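# Sort three plates into matching gray tray pockets

## Task

Place each of the three plates into the gray tray so that every plate sits fully seated at the bottom of the pocket whose size fits it.

## Robot and tools

Robot: two arms, left_arm and right_arm, each ending in an identical right-handed five-finger hand (the hands are not mirrored, so every hand axis and number means the same on both). Bases in the scene frame: left_arm at (-0.078, +0.445, +0.092) m, right_arm at (-0.082, -0.498, +0.093) m, both nearly unrotated. A post stands behind the arms. Loose objects may occasionally get nudged by something.

Frames. Scene frame: origin at table-top height midway between the arms, +z up, +x out over the table, left_arm toward +y (image sides do not follow these names). Each arm reports its hand pose, velocities and Hand target in its own base frame. Fixed cameras (cam_high, cam_low) and the table use the scene frame. Pose offsets you send are applied along the current Hand target's own axes.

Hand point: a point 0.15 m out from the wrist flange along the fingers and 0.05 m in front of the palm. Its +z runs along straight fingers, +y points out of the palm, +x runs across the palm away from the thumb. Straight fingers extend 0.06-0.07 m past it; a wrist bracket on the little-finger side can collide; with fingers level the wrist can hang up to 0.13 m (palm down) or 0.25 m (palm up) below the point.

The 28-number row (all values in [-1, 1]), one list covering both arms: left_arm dx, dy, dz, rx, ry, rz; left hand little, ring, middle, index, thumb_bend, thumb_turn, force_limit, speed; then the same fourteen for right_arm. Pose numbers are offsets, not poses: they count from that arm's Hand target as it stood when the action or move began, every row measured from that same start, never from the previous row. Scale: 1.0 = 0.6 m for dx/dy/dz and 180 degrees for the rotation vector rx/ry/rz. Six zeros ask nothing new of an arm. The controller clips commanded orientation to within 32 degrees of the measured one per step.

Hand numbers are absolute targets: fingers and thumb_bend +1 straight, -1 curled; thumb_turn +1 beside the palm, -1 opposite the fingers. force_limit maps -1..+1 to about 0..10 N fingertip force (15 N for the two thumb motors). speed rises from near zero at -1 to full at +0.48 and above; use -0.94 or lower for a gentle close. There is no "leave unchanged" value: resend the eight hand numbers of the last executed row for that hand, or, before any, its hand_measured six plus hand_force_limit and hand_speed. With thumb turned in, a hand closes around things roughly 0.035-0.065 m thick; thumb tip and index pad can pinch light items up to about 0.08 m. To squeeze harder, raise force_limit and send a target more closed than hand_measured; to loosen, send one more open.

Tools.
execute_actions(actions, cameras): actions is a list of actions; each action is up to 15 rows, one per 1/30 s step, the last row held to step 15. Images are returned only if actions is empty or cameras names them (["all"] for all).
move(target, speed, blend, stop_force, zero, blocking, cameras): target is one 28-number row or a list of up to 15 rows, all offsets counted from the same starting Hand targets. speed is path top speed in m/s, 0.002 to 3.2 (default 0.25), one value or one per target; turns get twice that in rad/s. blend in metres rounds corners in a list (0 = stop at each). stop_force, 4 to 120 N for both arms, ends an arm's path when its wrist sensor feels that much push against its motion; use it slowly (about 0.005 m/s) for touch-downs; the arm then backs to just before contact and that becomes its Hand target. Unreliable while the hand rotates; with it, all targets need identical hand numbers. zero (default true) re-zeroes the sensor before the move. blocking=false returns early but cannot combine with stop_force. Paths do not avoid obstacles; a path bringing a wrist near its own base axis is refused. Whole move caps at 10 s.
wait(seconds 0-3600, cameras): lets time pass without new commands. stop(cameras): brakes a running move. zoom_image(camera, region [x0, y0, x1, y1], at most 504 by 504 pixels) enlarges part of the newest image of cam_high, cam_low, cam_left_wrist or cam_right_wrist. show_instructions(): shows the reference page. zero_wrist_force(arm): re-zeroes left_arm or right_arm's wrist sensor. finished_scene(scene 1): ends irrevocably; the plates must stay seated without the robot.

Results: end_effector_position (m), end_effector_quat_wxyz, velocities, Hand target (the base for your next offsets; the hand often rests a little short of it, so send the remaining gap as an offset), joint positions and torques, Wrist force/torque along hand axes (a third line shows the peak since last shown), hand_measured, hand_stopped_by (moving, target, force, stalled, fault), hand_load_n (positive when pushing a finger open; near 0 after a grip is lost). move adds a "move:" line: done (within 3 mm and 2 degrees), off_target, moving, held or fault, plus limits=paced or limits=held. Done does not mean no contact.

Dangers: a TORQUE FAULT or FORCE FAULT (outside force near 150 N, plus or minus 25) freezes the arm for 10 s; joint load limits are 303, 303, 138, 49.6, 49.6, 49.6 N m from shoulder pan to wrist 3. Arms are stiff: commanding even slightly past a solid contact can fault. Motors overheat from holding loads or pushing unreachable targets (warning at 70 °C, stop at 85 °C). Never let arms or hands touch each other; the clearance check does not catch fingers. Avoid dropping plates even a few millimetres, releasing moving plates, slamming or hard pressing, and anything leaving the table, which ends the scene.

Each tool is called as name([rows], argument=value, ...), one row to a line, values as JSON.

Reference images:

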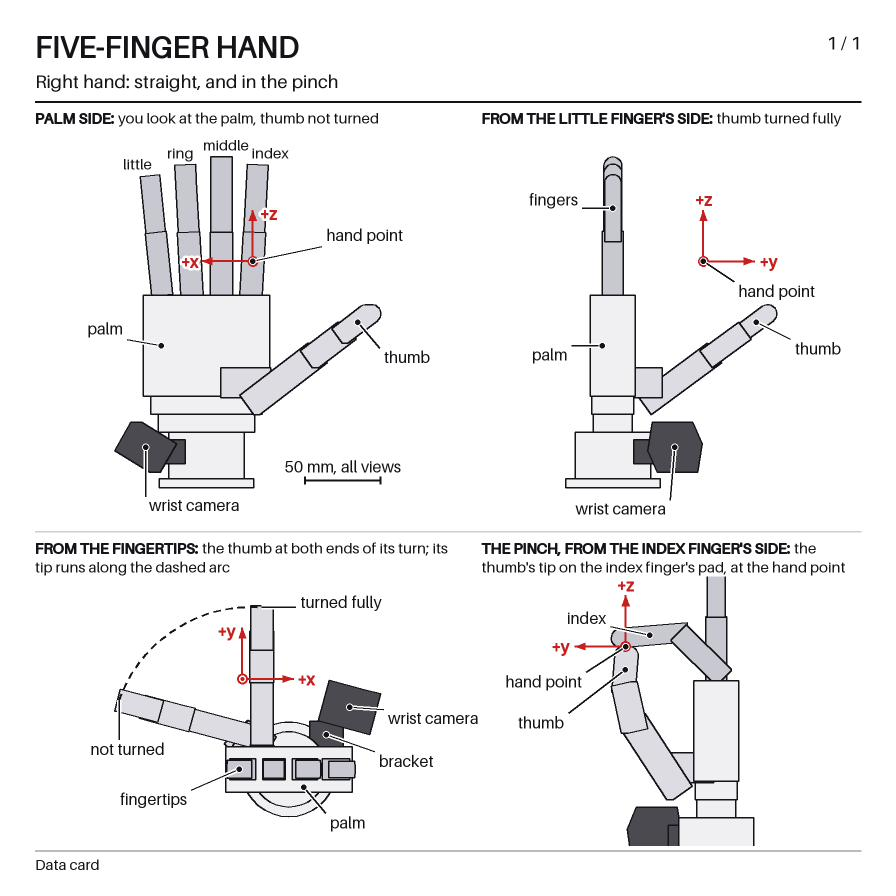

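## Session

execute_actions(actions=[])

Scene clock: 0.00 s.
left_arm: end_effector_position=(+0.8980, -0.4490, +0.0142) hand_measured=(+1.000, +1.000, +1.000, +1.000, +1.000, +1.000) hand_load_n=(+0.0, +0.0, +0.0, +0.0, +0.0, +0.0) hand_stopped_by=(target, target, target, target, target, target) hand_force_limit=0.00 hand_speed=-0.80 end_effector_quat_wxyz=(-0.102, +0.414, +0.896, -0.124) | right_arm: end_effector_position=(+0.7415, -0.0151, +0.0591) hand_measured=(+1.000, +1.000, +1.000, +1.000, +1.000, +1.000) hand_load_n=(+0.0, +0.0, +0.0, +0.0, +0.0, -0.5) hand_stopped_by=(target, target, target, target, target, target) hand_force_limit=0.00 hand_speed=-0.80 end_effector_quat_wxyz=(+0.497, +0.535, +0.634, -0.254)
Joint positions: left_arm=[-0.611 -0.416 0.698 1.45 1.851 -1.294] | right_arm=[0.057 -0.917 1.889 -0.089 2.632 -0.526]
Joint velocities: within noise
Joint torques (N m): no reading
Motor temperatures (°C): left_arm=[30 25 32 44 43 38] | right_arm=[37 35 32 42 38 43]
Wrist force (N): no reading
Wrist torque (N m): no reading
Wrist force, peak (N): no reading
Hand target: left_arm +0.8980, -0.4490, +0.0142; -0.102, +0.414, +0.896, -0.124 | right_arm +0.7415, -0.0151, +0.0591; +0.497, +0.535, +0.634, -0.254

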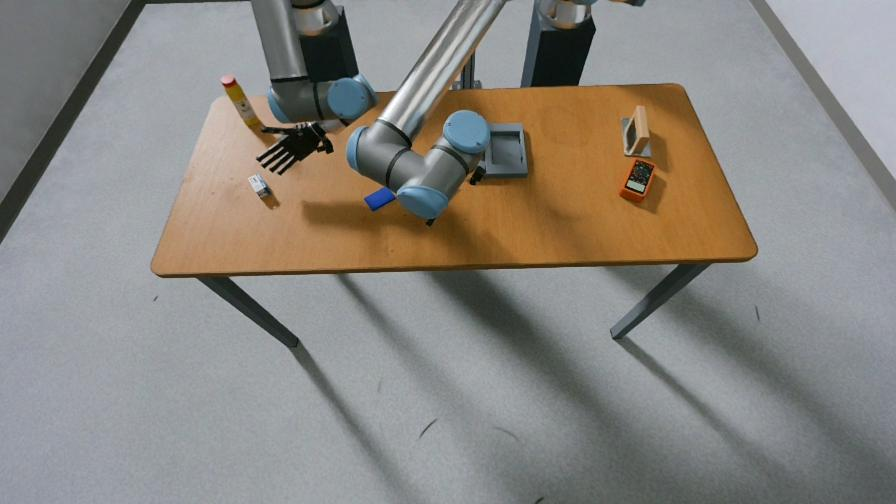

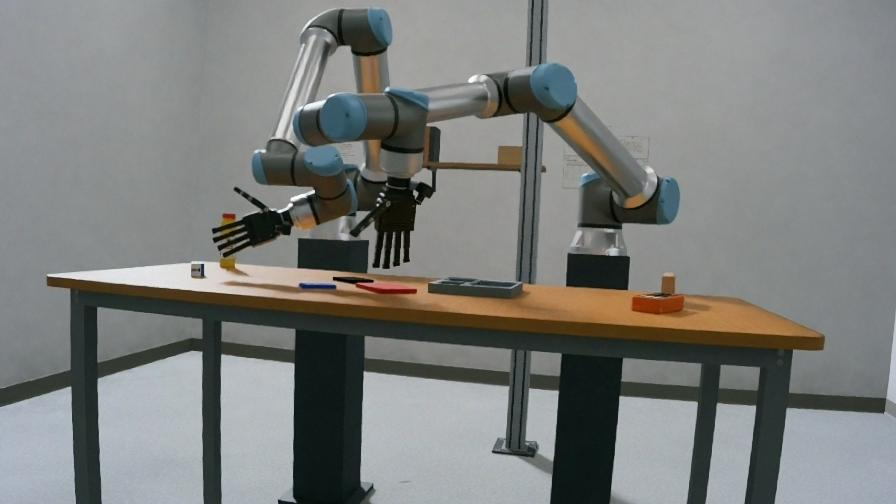

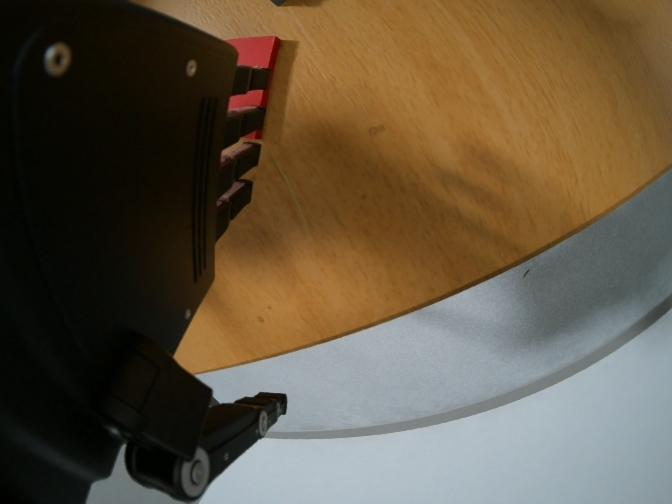

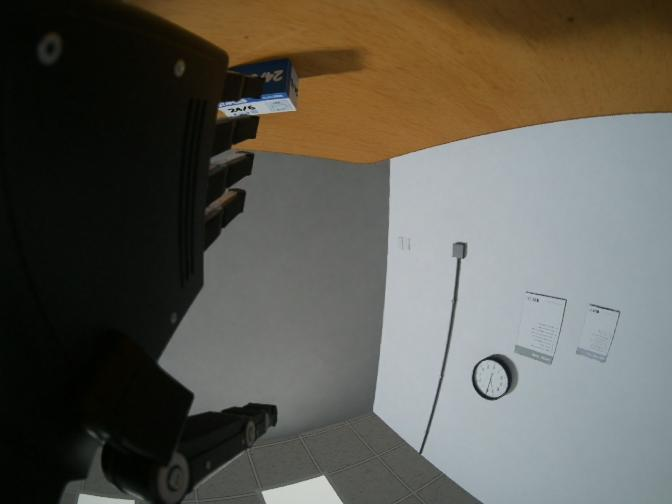

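zoom_image(camera="cam_high", region=[340, 80, 560, 240])

zoom_image(camera="cam_low", region=[260, 240, 560, 320])

Scaled by 2.291 from the camera's image (finer frame: 1280x720).

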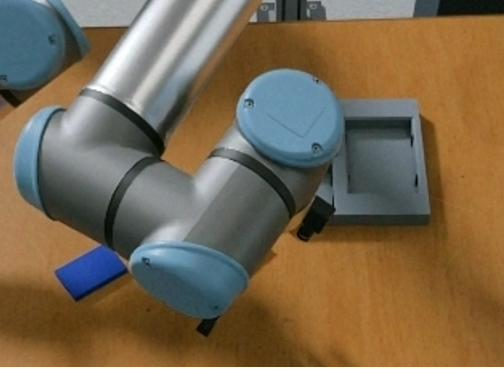

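Scaled by 1.680 from the camera's image (finer frame: 1280x720).

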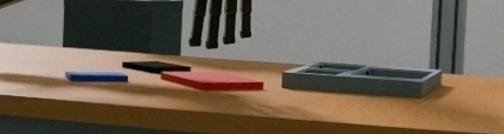

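move([
  [0.02,-0.0766,-0.237,0,0,0,1,1,1,1,1,1,0,-0.8,0,0,0,0,0,0,1,1,1,1,1,1,0,-0.8],
  [0.761,0.1885,-0.348,0,0,0,1,1,1,1,1,1,0,-0.8,0,0,0,0,0,0,1,1,1,1,1,1,0,-0.8],
], blend=[0.05,0], speed=0.3, cameras=["cam_high","cam_low","cam_left_wrist"])

Scene clock: 6.93 s.
left_arm: end_effector_position=(+0.7480, +0.0009, +0.2140) hand_measured=(+1.000, +1.000, +1.000, +1.000, +1.000, +1.000) hand_load_n=(+0.0, +0.0, +0.0, +0.0, +0.0, +0.0) hand_stopped_by=(target, target, target, target, target, target) hand_force_limit=0.00 hand_speed=-0.80 end_effector_quat_wxyz=(-0.102, +0.414, +0.896, -0.124) | right_arm: end_effector_position=(+0.7415, -0.0151, +0.0591) hand_measured=(+1.000, +1.000, +1.000, +1.000, +1.000, +1.000) hand_load_n=(+0.0, +0.0, +0.0, +0.0, +0.0, +0.0) hand_stopped_by=(target, target, target, target, target, target) hand_force_limit=0.00 hand_speed=-0.80 end_effector_quat_wxyz=(+0.497, +0.535, +0.634, -0.254)
Joint positions: left_arm=[-0.199 -0.989 1.413 1.407 1.764 -0.88] | right_arm=[0.057 -0.917 1.889 -0.089 2.632 -0.526]
Joint torques (N m): left_arm=[10.71 -103.78 -26.93 6.29 -2.61 3.19] | right_arm=[-0.51 -64.17 -20.7 2.37 1.27 -0.01]
Wrist force (N): left_arm=[0.1 -0.3 -0.2] | right_arm=[-0.2 -0.1 -0.3]
Wrist torque (N m): left_arm=[-0.07 0.00 -0.03] | right_arm=[0.00 0.03 -0.01]
Wrist force, peak (N): left_arm=[2.5 0.5 -0.5] | right_arm=[0.2 0.1 -0.9]
Hand target: left_arm +0.7479, +0.0010, +0.2140; -0.102, +0.414, +0.896, -0.124 | right_arm +0.7415, -0.0151, +0.0591; +0.497, +0.535, +0.634, -0.254
Off the commanded pose: left_arm 0.000 m, 0 deg | right_arm 0.000 m, 0 deg.
move: done
cam_left_wrist: T_world_to_cam=[[0.52434, 0.80268, -0.28421, -0.33069], [0.83599, -0.42182, 0.35098, -0.69839], [0.16184, -0.42163, -0.89221, 0.18174]] pos_world=[0.72783, 0.04747, 0.31328]

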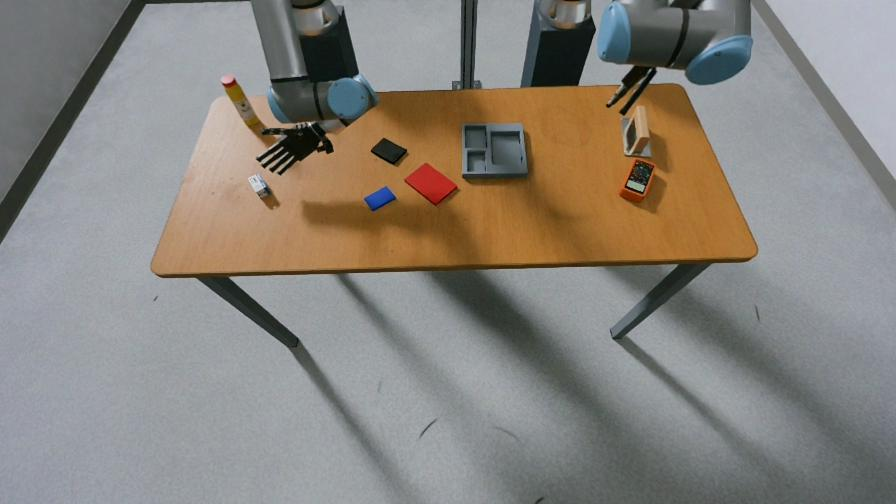

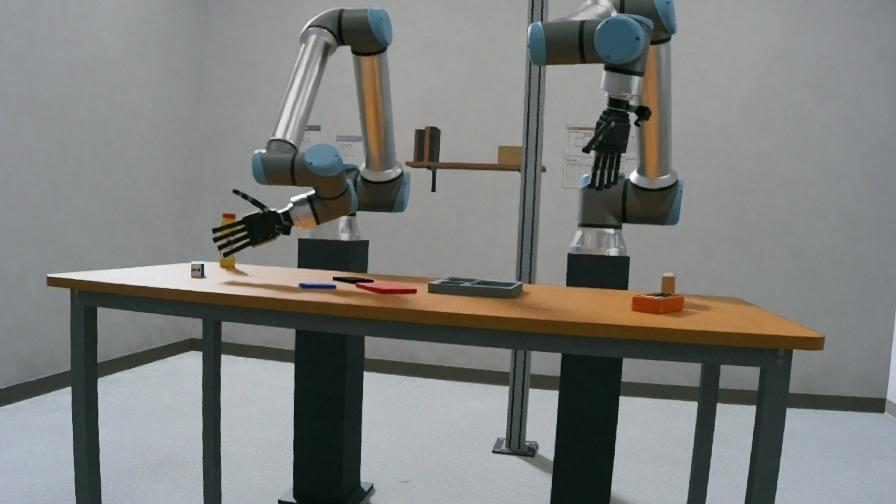

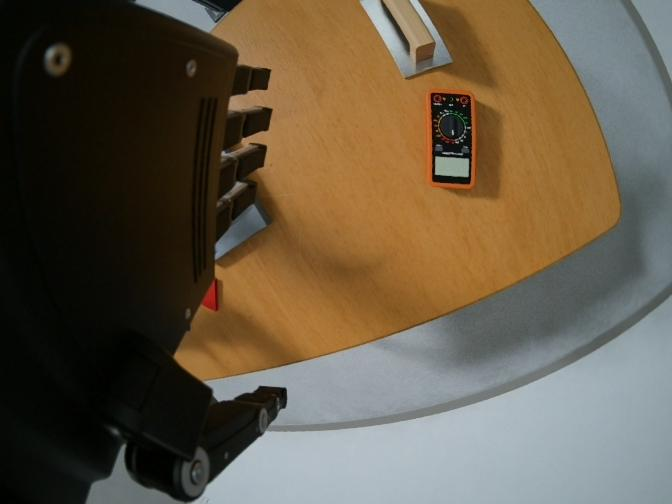

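zoom_image(camera="cam_high", region=[350, 110, 540, 220])

zoom_image(camera="cam_low", region=[280, 250, 540, 320])

Scaled by 2.653 from the camera's image (finer frame: 1280x720).

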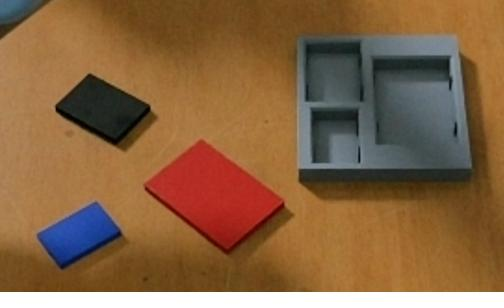

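Scaled by 1.938 from the camera's image (finer frame: 1280x720).

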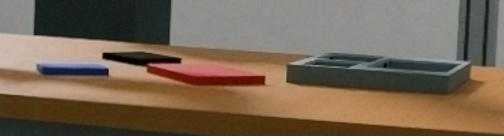

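zoom_image(camera="cam_high", region=[455, 115, 535, 185])

zoom_image(camera="cam_low", region=[420, 265, 530, 310])

Scaled by 6.300 from the camera's image (finer frame: 1280x720).

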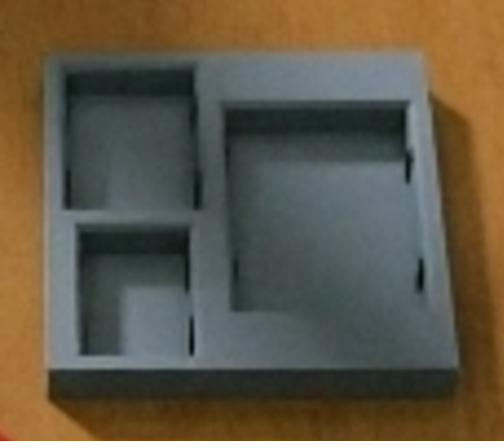

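Scaled by 4.582 from the camera's image (finer frame: 1280x720).

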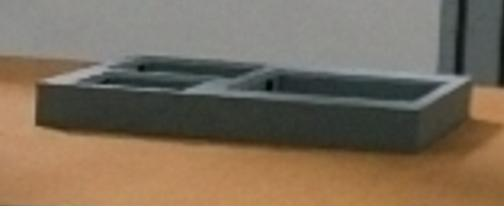

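move(target=[-0.6263,-0.5147,0.1837,0.1616,-0.3104,-0.4175,1,1,1,1,1,-1,0,0,0,0,0,0,0,0,1,1,1,1,1,1,0,-0.8], speed=0.25, cameras=["cam_high","cam_low","cam_left_wrist"])

Scene clock: 34.63 s.
left_arm: end_effector_position=(+0.7345, -0.4960, +0.1743) hand_measured=(+1.000, +1.000, +1.000, +1.000, +1.000, -1.000) hand_load_n=(+0.0, +0.0, -0.5, +0.0, +0.0, +0.0) hand_stopped_by=(target, target, target, target, target, target) hand_force_limit=0.00 hand_speed=0.00 end_effector_quat_wxyz=(+0.154, -0.323, +0.843, -0.401) | right_arm: end_effector_position=(+0.7415, -0.0151, +0.0591) hand_measured=(+1.000, +1.000, +1.000, +1.000, +1.000, +1.000) hand_load_n=(+0.0, +0.0, +0.0, +0.0, +0.0, +0.0) hand_stopped_by=(target, target, target, target, target, target) hand_force_limit=0.00 hand_speed=-0.80 end_effector_quat_wxyz=(+0.497, +0.535, +0.634, -0.254)
Joint positions: left_arm=[-0.825 -1.138 1.6 0.221 1.581 -3.133] | right_arm=[0.057 -0.917 1.889 -0.089 2.632 -0.526]
Joint torques (N m): left_arm=[-10.58 -54.41 -46.08 -0.65 -3.04 -2.57] | right_arm=[-0.18 -62.88 -20.4 2.35 1.14 0.06]
Wrist force (N): left_arm=[0.4 0.3 -0.5] | right_arm=[-0.1 0.1 0.1]
Wrist torque (N m): left_arm=[0.03 -0.04 0.25] | right_arm=[0.01 0.00 0.00]
Wrist force, peak (N): left_arm=[0.5 1.0 -1.1] | right_arm=[0.6 0.4 -0.7]
Hand target: left_arm +0.7345, -0.4960, +0.1743; +0.154, -0.323, +0.843, -0.401 | right_arm +0.7415, -0.0151, +0.0591; +0.497, +0.535, +0.634, -0.254
Off the commanded pose: left_arm 0.000 m, 0 deg | right_arm 0.000 m, 0 deg.
move: done
cam_left_wrist: T_world_to_cam=[[-0.59508, 0.27437, -0.75538, 0.70615], [0.25322, 0.95605, 0.14778, 0.26405], [0.76273, -0.10333, -0.6384, -0.3886]] pos_world=[0.64975, -0.48635, 0.2463]

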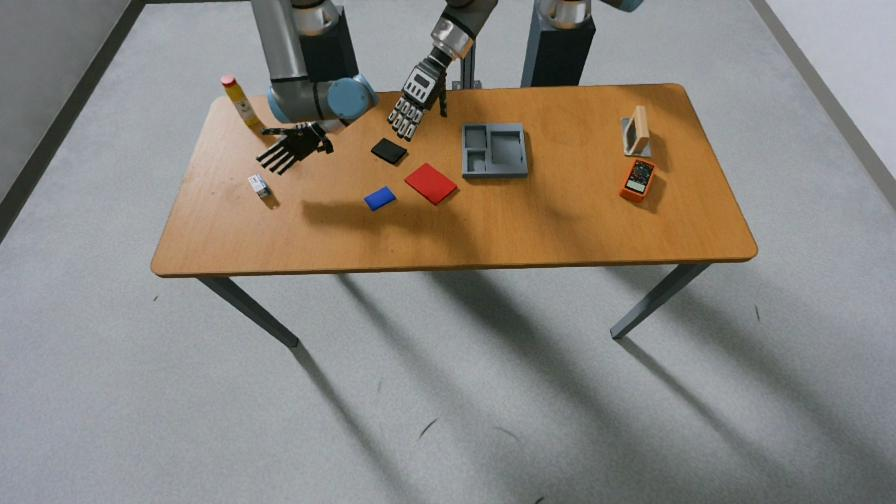

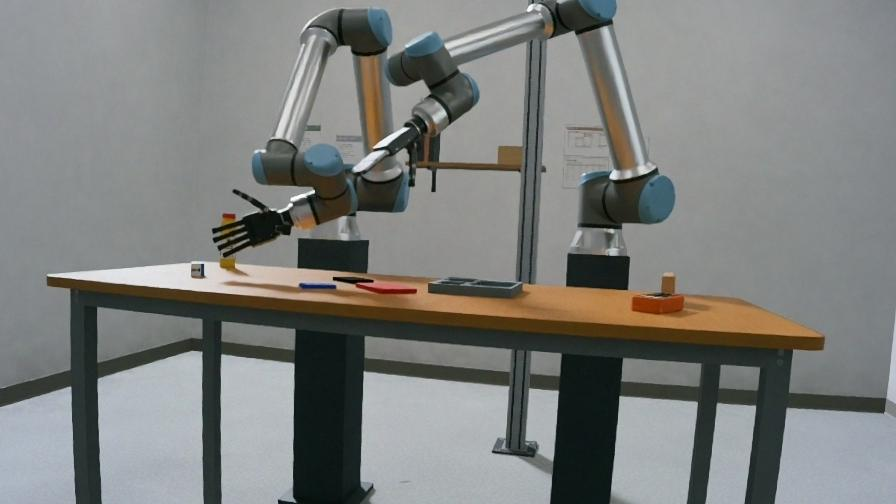

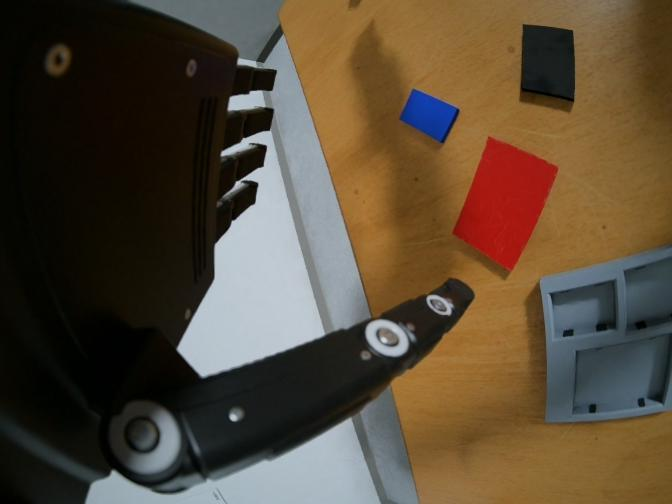

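zoom_image(camera="cam_left_wrist", region=[532, 230, 672, 430])

zoom_image(camera="cam_left_wrist", region=[380, 10, 600, 290])

Scaled by 2.520 from the camera's image (finer frame: 960x720).

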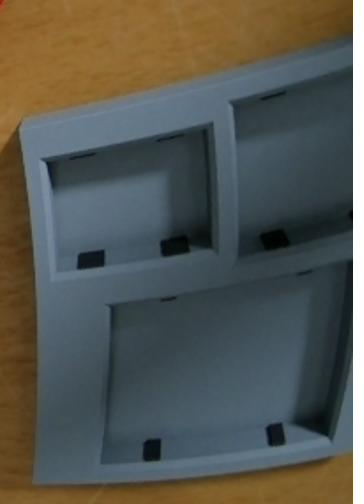

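Scaled by 1.800 from the camera's image (finer frame: 960x720).

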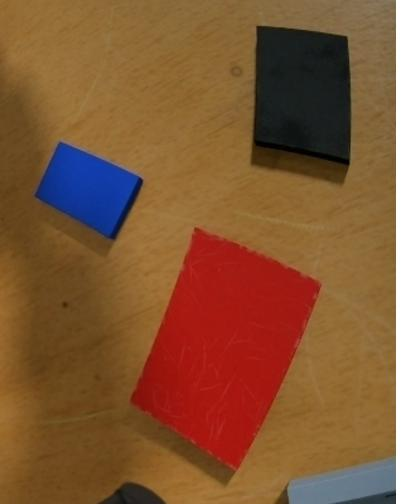

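move(target=[0.0287,0.2403,0.2035,0,-0.0112,-0.0091,1,1,0.7,0.7,1,-1,0,0,0,0,0,0,0,0,1,1,1,1,1,1,0,-0.8], speed=0.15, cameras=["cam_low","cam_left_wrist"])

zoom_image(camera="cam_left_wrist", region=[220, 100, 600, 380])

Scene clock: 43.43 s.
left_arm: end_effector_position=(+0.7243, -0.5103, -0.0145) hand_measured=(+1.000, +1.000, +0.700, +0.700, +1.000, -1.000) hand_load_n=(+0.0, -0.5, +0.0, +0.0, +0.0, +0.0) hand_stopped_by=(target, target, target, target, target, target) hand_force_limit=0.00 hand_speed=0.00 end_effector_quat_wxyz=(+0.163, -0.342, +0.835, -0.398) | right_arm: end_effector_position=(+0.7415, -0.0151, +0.0591) hand_measured=(+1.000, +1.000, +1.000, +1.000, +1.000, +1.000) hand_load_n=(+0.0, +0.0, +0.0, +0.0, +0.0, +0.0) hand_stopped_by=(target, target, target, target, target, target) hand_force_limit=0.00 hand_speed=-0.80 end_effector_quat_wxyz=(+0.497, +0.535, +0.634, -0.254)
Joint positions: left_arm=[-0.861 -0.963 1.714 -0.068 1.518 -3.184] | right_arm=[0.057 -0.917 1.889 -0.089 2.632 -0.526]
Joint torques (N m): left_arm=[-10.33 -62.51 -22.38 -0.55 -2.92 -3.21] | right_arm=[0.47 -64.23 -19.82 2.35 1.16 0.16]
Wrist force (N): left_arm=[0.1 0.3 -0.8] | right_arm=[-0.3 0.1 -0.4]
Wrist torque (N m): left_arm=[0.04 0.02 0.21] | right_arm=[0.03 0.06 -0.01]
Wrist force, peak (N): left_arm=[0.3 -0.8 -1.7] | right_arm=[-0.4 -0.2 -1.0]
Hand target: left_arm +0.7243, -0.5103, -0.0147; +0.163, -0.342, +0.835, -0.398 | right_arm +0.7415, -0.0151, +0.0591; +0.497, +0.535, +0.634, -0.254
Off the commanded pose: left_arm 0.000 m, 0 deg | right_arm 0.000 m, 0 deg.
move: done
cam_left_wrist: T_world_to_cam=[[-0.60695, 0.24701, -0.75538, 0.55599], [0.20953, 0.96658, 0.14771, 0.34533], [0.76662, -0.06863, -0.63842, -0.48804]] pos_world=[0.63924, -0.50461, 0.0574]

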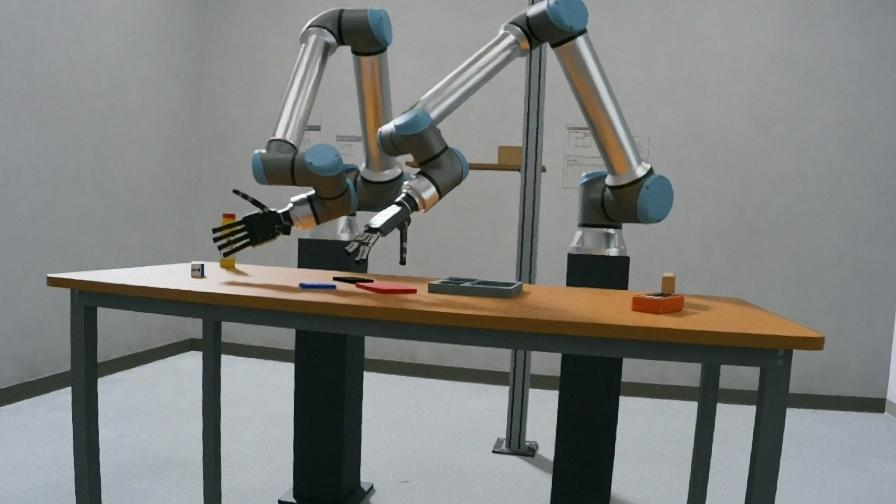

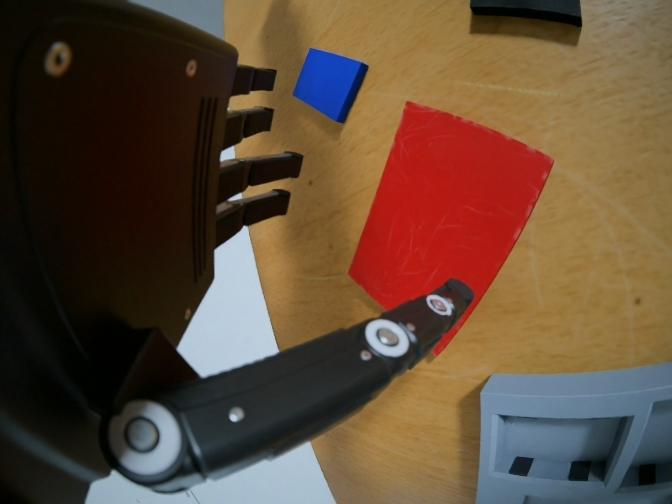

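Scaled by 1.326 from the camera's image (finer frame: 960x720).

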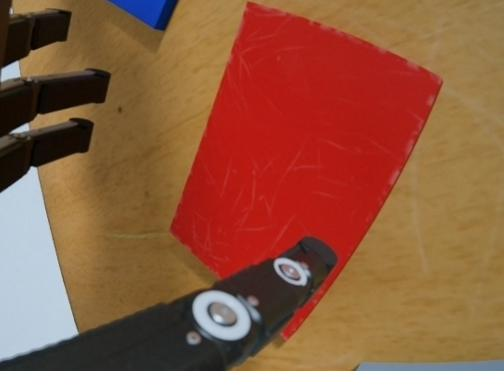

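move(target=[-0.0058,0.0673,0.0387,0,0,0,1,1,0.7,0.7,1,-1,0,0,0,0,0,0,0,0,1,1,1,1,1,1,0,-0.8], speed=0.08, cameras=["cam_left_wrist"])

zoom_image(camera="cam_left_wrist", region=[220, 60, 600, 400])

Scene clock: 50.60 s.
left_arm: end_effector_position=(+0.7216, -0.5026, -0.0606) hand_measured=(+1.000, +1.000, +0.700, +0.700, +1.000, -1.000) hand_load_n=(+0.0, -0.5, +0.0, +0.5, +0.5, +0.0) hand_stopped_by=(target, target, target, target, target, target) hand_force_limit=0.00 hand_speed=0.00 end_effector_quat_wxyz=(+0.163, -0.342, +0.835, -0.398) | right_arm: end_effector_position=(+0.7415, -0.0151, +0.0591) hand_measured=(+1.000, +1.000, +1.000, +1.000, +1.000, +1.000) hand_load_n=(+0.0, +0.0, +0.0, +0.0, +0.0, +0.0) hand_stopped_by=(target, target, target, target, target, target) hand_force_limit=0.00 hand_speed=-0.80 end_effector_quat_wxyz=(+0.497, +0.535, +0.634, -0.254)
Joint positions: left_arm=[-0.856 -0.917 1.741 -0.141 1.521 -3.181] | right_arm=[0.057 -0.917 1.889 -0.089 2.632 -0.526]
Joint torques (N m): left_arm=[10.4 -62.42 -19.86 -0.62 2.12 2.86] | right_arm=[0.01 -63.91 -20.05 2.45 1.37 0.11]
Wrist force (N): left_arm=[0.4 0.0 -0.7] | right_arm=[0.2 0.1 -0.2]
Wrist torque (N m): left_arm=[-0.01 -0.03 0.03] | right_arm=[0.01 -0.03 0.02]
Wrist force, peak (N): left_arm=[0.3 -0.5 -1.4] | right_arm=[-0.4 0.2 -0.7]
Hand target: left_arm +0.7216, -0.5026, -0.0606; +0.163, -0.342, +0.835, -0.398 | right_arm +0.7415, -0.0151, +0.0591; +0.497, +0.535, +0.634, -0.254
Off the commanded pose: left_arm 0.000 m, 0 deg | right_arm 0.000 m, 0 deg.
move: done
cam_left_wrist: T_world_to_cam=[[-0.60695, 0.24701, -0.75538, 0.5177], [0.20953, 0.96658, 0.14771, 0.34525], [0.76662, -0.06863, -0.63842, -0.5148]] pos_world=[0.63654, -0.49691, 0.0114]

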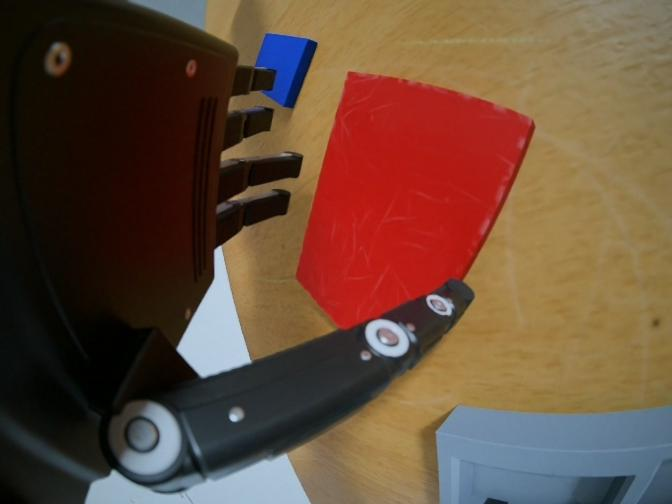

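Scaled by 1.326 from the camera's image (finer frame: 960x720).

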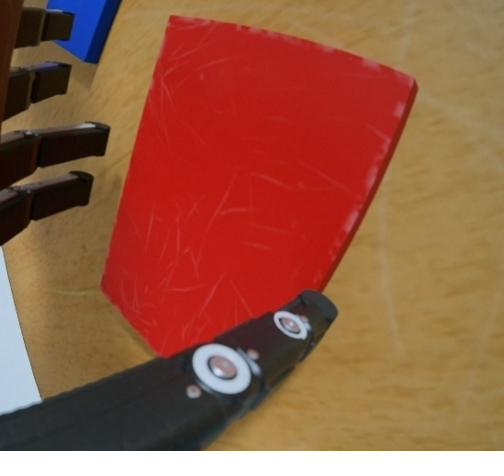

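move(target=[0,0.0161,0.0066,0,0,0,1,1,0.8,0.8,1,-1,0,0,0,0,0,0,0,0,1,1,1,1,1,1,0,-0.8], speed=0.03, cameras=["cam_left_wrist"])

zoom_image(camera="cam_left_wrist", region=[220, 60, 600, 400])

zoom_image(camera="cam_left_wrist", region=[400, 220, 520, 340])

Scene clock: 57.17 s.
left_arm: end_effector_position=(+0.7195, -0.5004, -0.0706) hand_measured=(+1.000, +1.000, +0.800, +0.800, +1.000, -1.000) hand_load_n=(+0.0, +0.0, +0.0, +0.0, +0.0, +0.0) hand_stopped_by=(target, target, target, target, target, target) hand_force_limit=0.00 hand_speed=0.00 end_effector_quat_wxyz=(+0.163, -0.342, +0.835, -0.398) | right_arm: end_effector_position=(+0.7415, -0.0151, +0.0591) hand_measured=(+1.000, +1.000, +1.000, +1.000, +1.000, +1.000) hand_load_n=(+0.0, +0.0, +0.0, +0.5, +0.0, +0.0) hand_stopped_by=(target, target, target, target, target, target) hand_force_limit=0.00 hand_speed=-0.80 end_effector_quat_wxyz=(+0.497, +0.535, +0.634, -0.254)
Joint positions: left_arm=[-0.856 -0.908 1.749 -0.158 1.521 -3.182] | right_arm=[0.057 -0.917 1.889 -0.089 2.632 -0.526]
Joint torques (N m): left_arm=[-10.55 -62.51 -20.14 -0.26 -3.17 -2.23] | right_arm=[-0.89 -64.63 -19.65 2.25 1.48 0.1]
Wrist force (N): left_arm=[0.3 0.6 -1.2] | right_arm=[-0.3 0.0 -0.6]
Wrist torque (N m): left_arm=[0.10 -0.01 0.05] | right_arm=[0.03 0.06 -0.01]
Wrist force, peak (N): left_arm=[0.3 0.6 -1.2] | right_arm=[-0.4 0.2 -0.7]
Hand target: left_arm +0.7195, -0.5004, -0.0706; +0.163, -0.342, +0.835, -0.398 | right_arm +0.7415, -0.0151, +0.0591; +0.497, +0.535, +0.634, -0.254
Off the commanded pose: left_arm 0.000 m, 0 deg | right_arm 0.000 m, 0 deg.
move: done
cam_left_wrist: T_world_to_cam=[[-0.60695, 0.24701, -0.75538, 0.50833], [0.20953, 0.96658, 0.14771, 0.34504], [0.76662, -0.06863, -0.63842, -0.51943]] pos_world=[0.63444, -0.49471, 0.0014]

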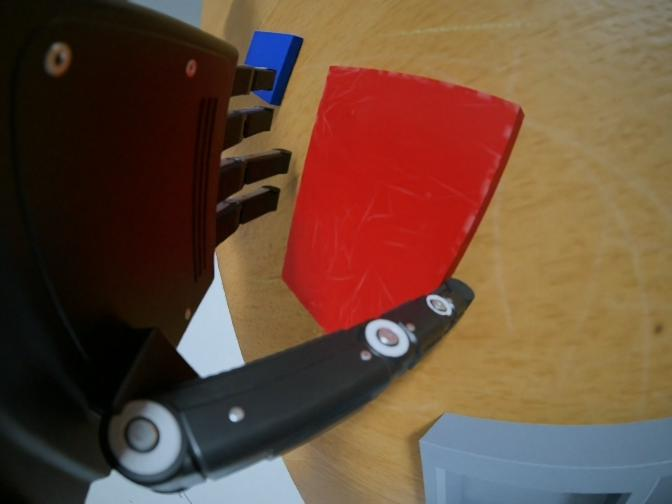

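Scaled by 1.326 from the camera's image (finer frame: 960x720).

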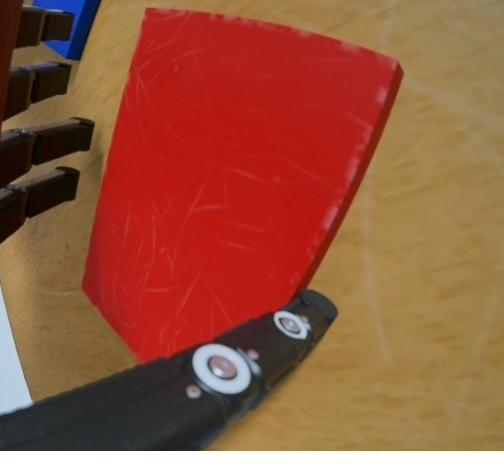

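Scaled by 4.200 from the camera's image (finer frame: 960x720).

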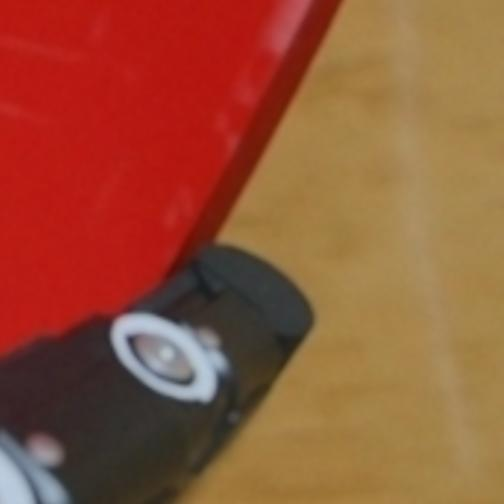

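move(target=[0,0.0103,0.0084,0,0,0,1,1,0.8,0.8,1,-1,0,0,0,0,0,0,0,0,1,1,1,1,1,1,0,-0.8], speed=0.004, stop_force=4, cameras=["cam_left_wrist"])

zoom_image(camera="cam_left_wrist", region=[400, 220, 520, 340])

Scene clock: 60.90 s.
left_arm: end_effector_position=(+0.7195, -0.5004, -0.0745) hand_measured=(+1.000, +1.000, +0.800, +0.800, +1.000, -1.000) hand_load_n=(+0.0, +0.0, +0.0, +0.0, +0.0, +0.0) hand_stopped_by=(target, target, target, target, target, target) hand_force_limit=0.00 hand_speed=0.00 end_effector_quat_wxyz=(+0.163, -0.342, +0.835, -0.398) | right_arm: end_effector_position=(+0.7415, -0.0151, +0.0591) hand_measured=(+1.000, +1.000, +1.000, +1.000, +1.000, +1.000) hand_load_n=(+0.0, +0.0, +0.0, +0.0, +0.0, +0.0) hand_stopped_by=(target, target, target, target, target, target) hand_force_limit=0.00 hand_speed=-0.80 end_effector_quat_wxyz=(+0.497, +0.535, +0.634, -0.254)
Joint positions: left_arm=[-0.857 -0.903 1.75 -0.164 1.521 -3.182] | right_arm=[0.057 -0.917 1.889 -0.089 2.632 -0.526]
Joint torques (N m): left_arm=[-10.2 -100.09 -22.16 3.27 -2.27 -2.1] | right_arm=[-0.01 -63.96 -20 2.39 1.46 0.05]
Wrist force (N): left_arm=[-0.4 -3.8 -3.8] | right_arm=[0.0 0.0 -0.3]
Wrist torque (N m): left_arm=[-0.27 0.07 -0.04] | right_arm=[0.02 0.02 0.00]
Wrist force, peak (N): left_arm=[-0.4 -5.8 -5.7] | right_arm=[0.3 0.0 -0.9]
Hand target: left_arm +0.7195, -0.5004, -0.0745; +0.163, -0.342, +0.835, -0.398 (not the last commanded pose) | right_arm +0.7415, -0.0151, +0.0591; +0.497, +0.535, +0.634, -0.254
Off the commanded pose: left_arm 0.004 m, 0 deg | right_arm 0.000 m, 0 deg.
move: contact (left_arm)
cam_left_wrist: T_world_to_cam=[[-0.60695, 0.24701, -0.75538, 0.50538], [0.20953, 0.96658, 0.14771, 0.34561], [0.76662, -0.06863, -0.63842, -0.52192]] pos_world=[0.63444, -0.49471, -0.0025]

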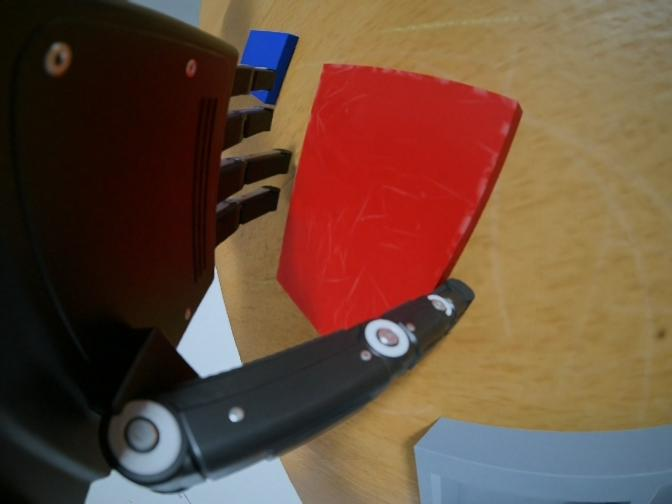

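Scaled by 4.200 from the camera's image (finer frame: 960x720).

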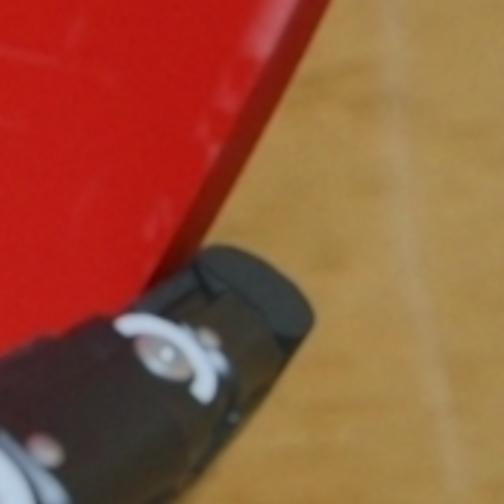

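move(target=[0,-0.0009,-0.0007,0,0,0,1,1,0.7,0.7,1,-1,-0.4,-0.9,0,0,0,0,0,0,1,1,1,1,1,1,0,-0.8], speed=0.02, cameras=["cam_left_wrist","cam_low"])

zoom_image(camera="cam_left_wrist", region=[220, 140, 340, 260])

zoom_image(camera="cam_low", region=[320, 220, 440, 310])

Scene clock: 63.53 s.
left_arm: end_effector_position=(+0.7195, -0.5005, -0.0739) hand_measured=(+1.000, +1.000, +0.700, +0.700, +1.000, -1.000) hand_load_n=(+0.0, +0.0, +0.0, +0.0, +0.0, +0.0) hand_stopped_by=(target, target, target, target, target, target) hand_force_limit=-0.40 hand_speed=-0.90 end_effector_quat_wxyz=(+0.163, -0.342, +0.835, -0.398) | right_arm: end_effector_position=(+0.7415, -0.0151, +0.0591) hand_measured=(+1.000, +1.000, +1.000, +1.000, +1.000, +1.000) hand_load_n=(+0.0, +0.0, +0.0, +0.0, +0.0, +0.0) hand_stopped_by=(target, target, target, target, target, target) hand_force_limit=0.00 hand_speed=-0.80 end_effector_quat_wxyz=(+0.497, +0.535, +0.634, -0.254)
Joint positions: left_arm=[-0.857 -0.904 1.75 -0.163 1.521 -3.182] | right_arm=[0.057 -0.917 1.889 -0.089 2.632 -0.526]
Joint torques (N m): left_arm=[-10.46 -104.23 -36.39 3.39 -0.92 -2.16] | right_arm=[-1.49 -63.99 -19.27 2.39 1.29 0.09]
Wrist force (N): left_arm=[0.4 0.5 -0.7] | right_arm=[0.0 0.1 -0.4]
Wrist torque (N m): left_arm=[0.07 -0.04 0.04] | right_arm=[0.04 0.01 0.00]
Wrist force, peak (N): left_arm=[-0.2 -3.5 -4.2] | right_arm=[-0.4 -0.2 -0.7]
Hand target: left_arm +0.7195, -0.5005, -0.0738; +0.163, -0.342, +0.835, -0.398 | right_arm +0.7415, -0.0151, +0.0591; +0.497, +0.535, +0.634, -0.254
Off the commanded pose: left_arm 0.000 m, 0 deg | right_arm 0.000 m, 0 deg.
move: done
cam_left_wrist: T_world_to_cam=[[-0.60695, 0.24701, -0.75538, 0.50583], [0.20953, 0.96658, 0.14771, 0.34552], [0.76662, -0.06863, -0.63842, -0.52153]] pos_world=[0.63444, -0.49471, -0.0019]
Images, in order (width x height): cam_low 896x504, cam_left_wrist 672x504.

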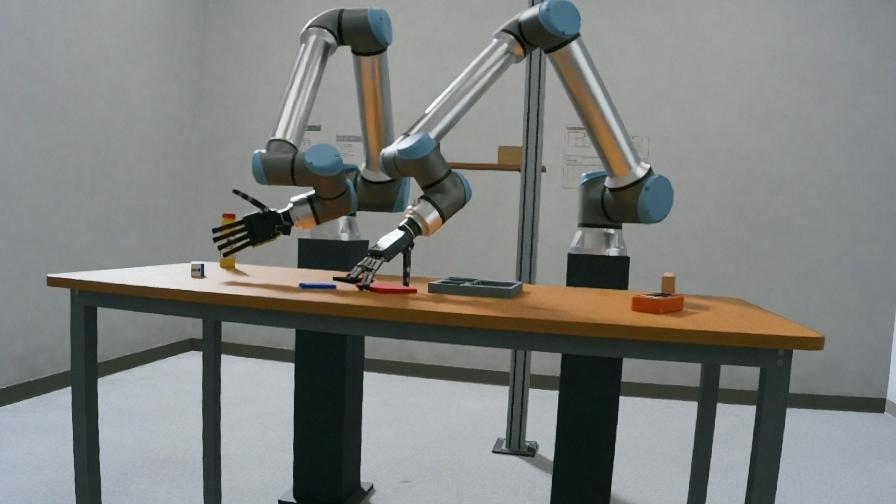

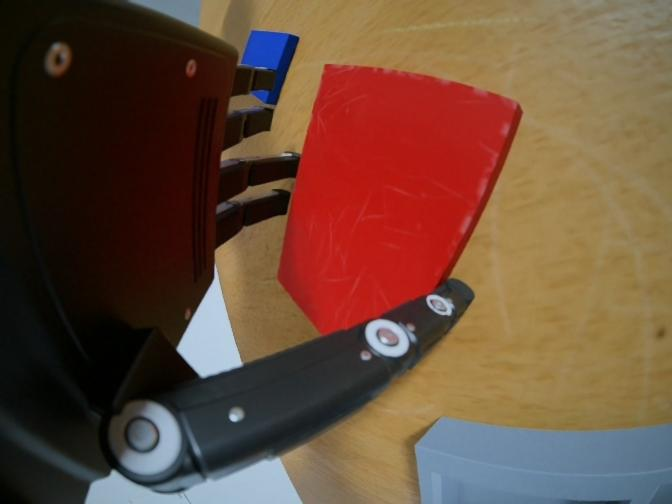

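Scaled by 4.200 from the camera's image (finer frame: 960x720).

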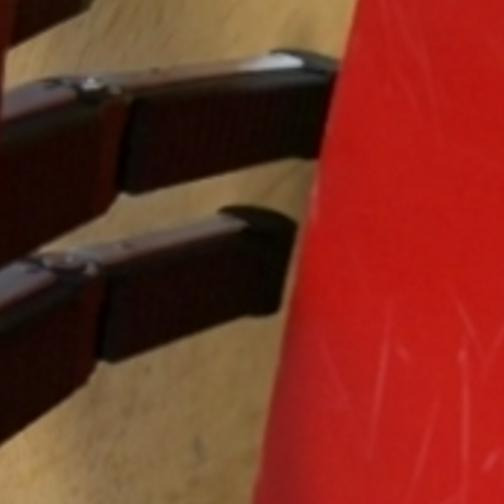

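Scaled by 4.200 from the camera's image (finer frame: 1280x720).

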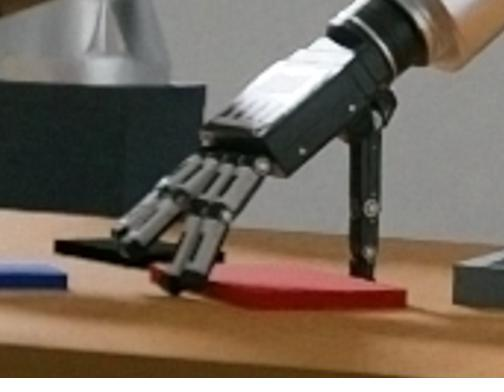

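move(target=[0,0,0,0,0,0,1,0.7,1,0.6,1,-1,-0.4,-0.9,0,0,0,0,0,0,1,1,1,1,1,1,0,-0.8], speed=0.02, cameras=["cam_left_wrist","cam_low"])

zoom_image(camera="cam_left_wrist", region=[220, 80, 360, 260])

zoom_image(camera="cam_low", region=[320, 220, 440, 310])

Scene clock: 68.40 s.
left_arm: end_effector_position=(+0.7195, -0.5005, -0.0738) hand_measured=(+1.000, +0.700, +1.000, +0.600, +1.000, -1.000) hand_load_n=(+0.0, +0.0, +0.0, +0.0, +0.0, +0.0) hand_stopped_by=(target, target, target, target, target, target) hand_force_limit=-0.40 hand_speed=-0.90 end_effector_quat_wxyz=(+0.163, -0.342, +0.835, -0.398) | right_arm: end_effector_position=(+0.7415, -0.0151, +0.0591) hand_measured=(+1.000, +1.000, +1.000, +1.000, +1.000, +1.000) hand_load_n=(+0.0, +0.0, +0.0, +0.0, +0.0, +0.0) hand_stopped_by=(target, target, target, target, target, target) hand_force_limit=0.00 hand_speed=-0.80 end_effector_quat_wxyz=(+0.497, +0.535, +0.634, -0.254)
Joint positions: left_arm=[-0.857 -0.904 1.75 -0.163 1.521 -3.182] | right_arm=[0.057 -0.917 1.889 -0.089 2.632 -0.526]
Joint torques (N m): left_arm=[-8.42 -103.17 -36.1 2.87 1.39 -1.64] | right_arm=[0.11 -64.52 -19.54 2.39 1.28 0.2]
Wrist force (N): left_arm=[0.1 0.6 -0.9] | right_arm=[0.2 0.0 -0.5]
Wrist torque (N m): left_arm=[0.09 0.01 0.04] | right_arm=[0.02 -0.02 0.01]
Wrist force, peak (N): left_arm=[0.5 1.0 -1.0] | right_arm=[-0.4 0.2 -0.9]
Hand target: left_arm +0.7195, -0.5005, -0.0738; +0.163, -0.342, +0.835, -0.398 | right_arm +0.7415, -0.0151, +0.0591; +0.497, +0.535, +0.634, -0.254
Off the commanded pose: left_arm 0.000 m, 0 deg | right_arm 0.000 m, 0 deg.
move: done
cam_left_wrist: T_world_to_cam=[[-0.60695, 0.24701, -0.75538, 0.50583], [0.20953, 0.96658, 0.14771, 0.34552], [0.76662, -0.06863, -0.63842, -0.52153]] pos_world=[0.63444, -0.49471, -0.0019]
Images, in order (width x height): cam_low 896x504, cam_left_wrist 672x504.

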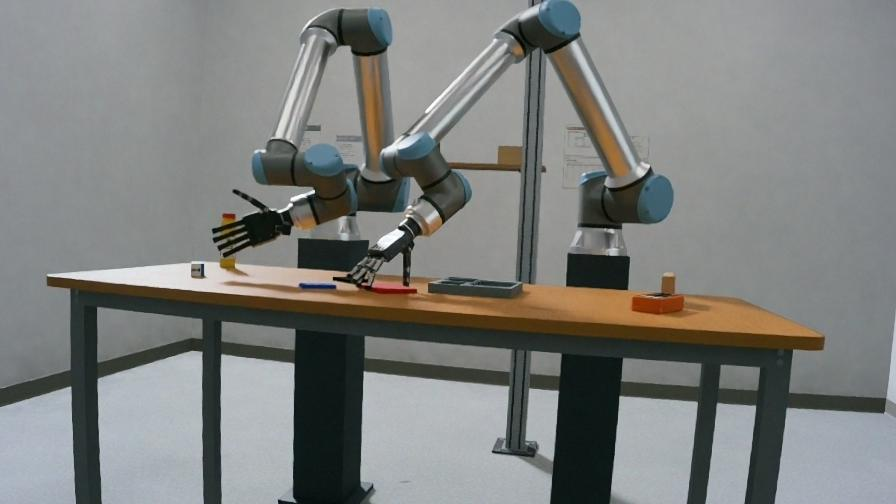

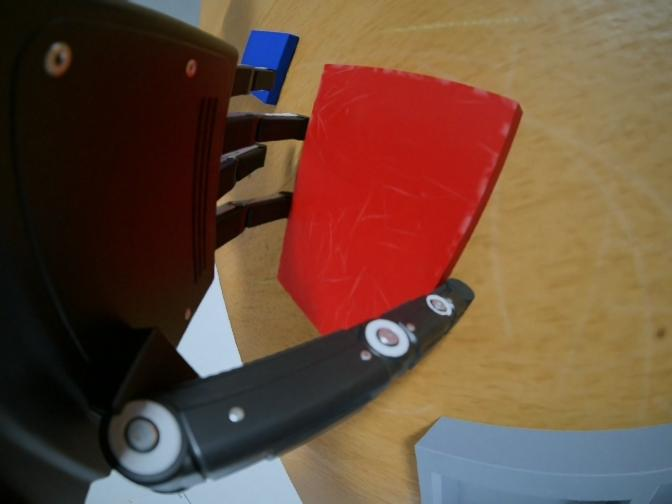

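Scaled by 2.800 from the camera's image (finer frame: 960x720).

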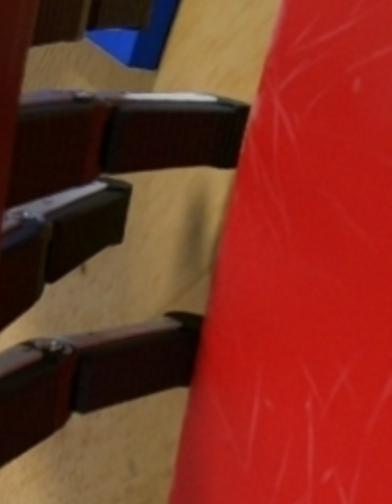

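Scaled by 4.200 from the camera's image (finer frame: 1280x720).

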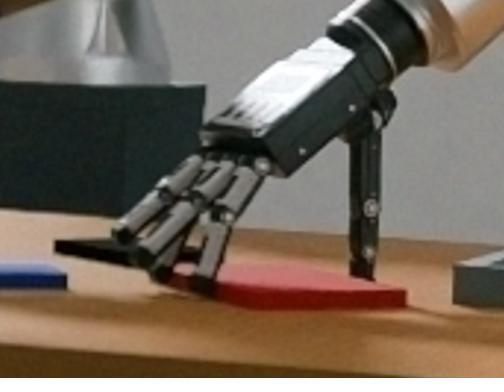

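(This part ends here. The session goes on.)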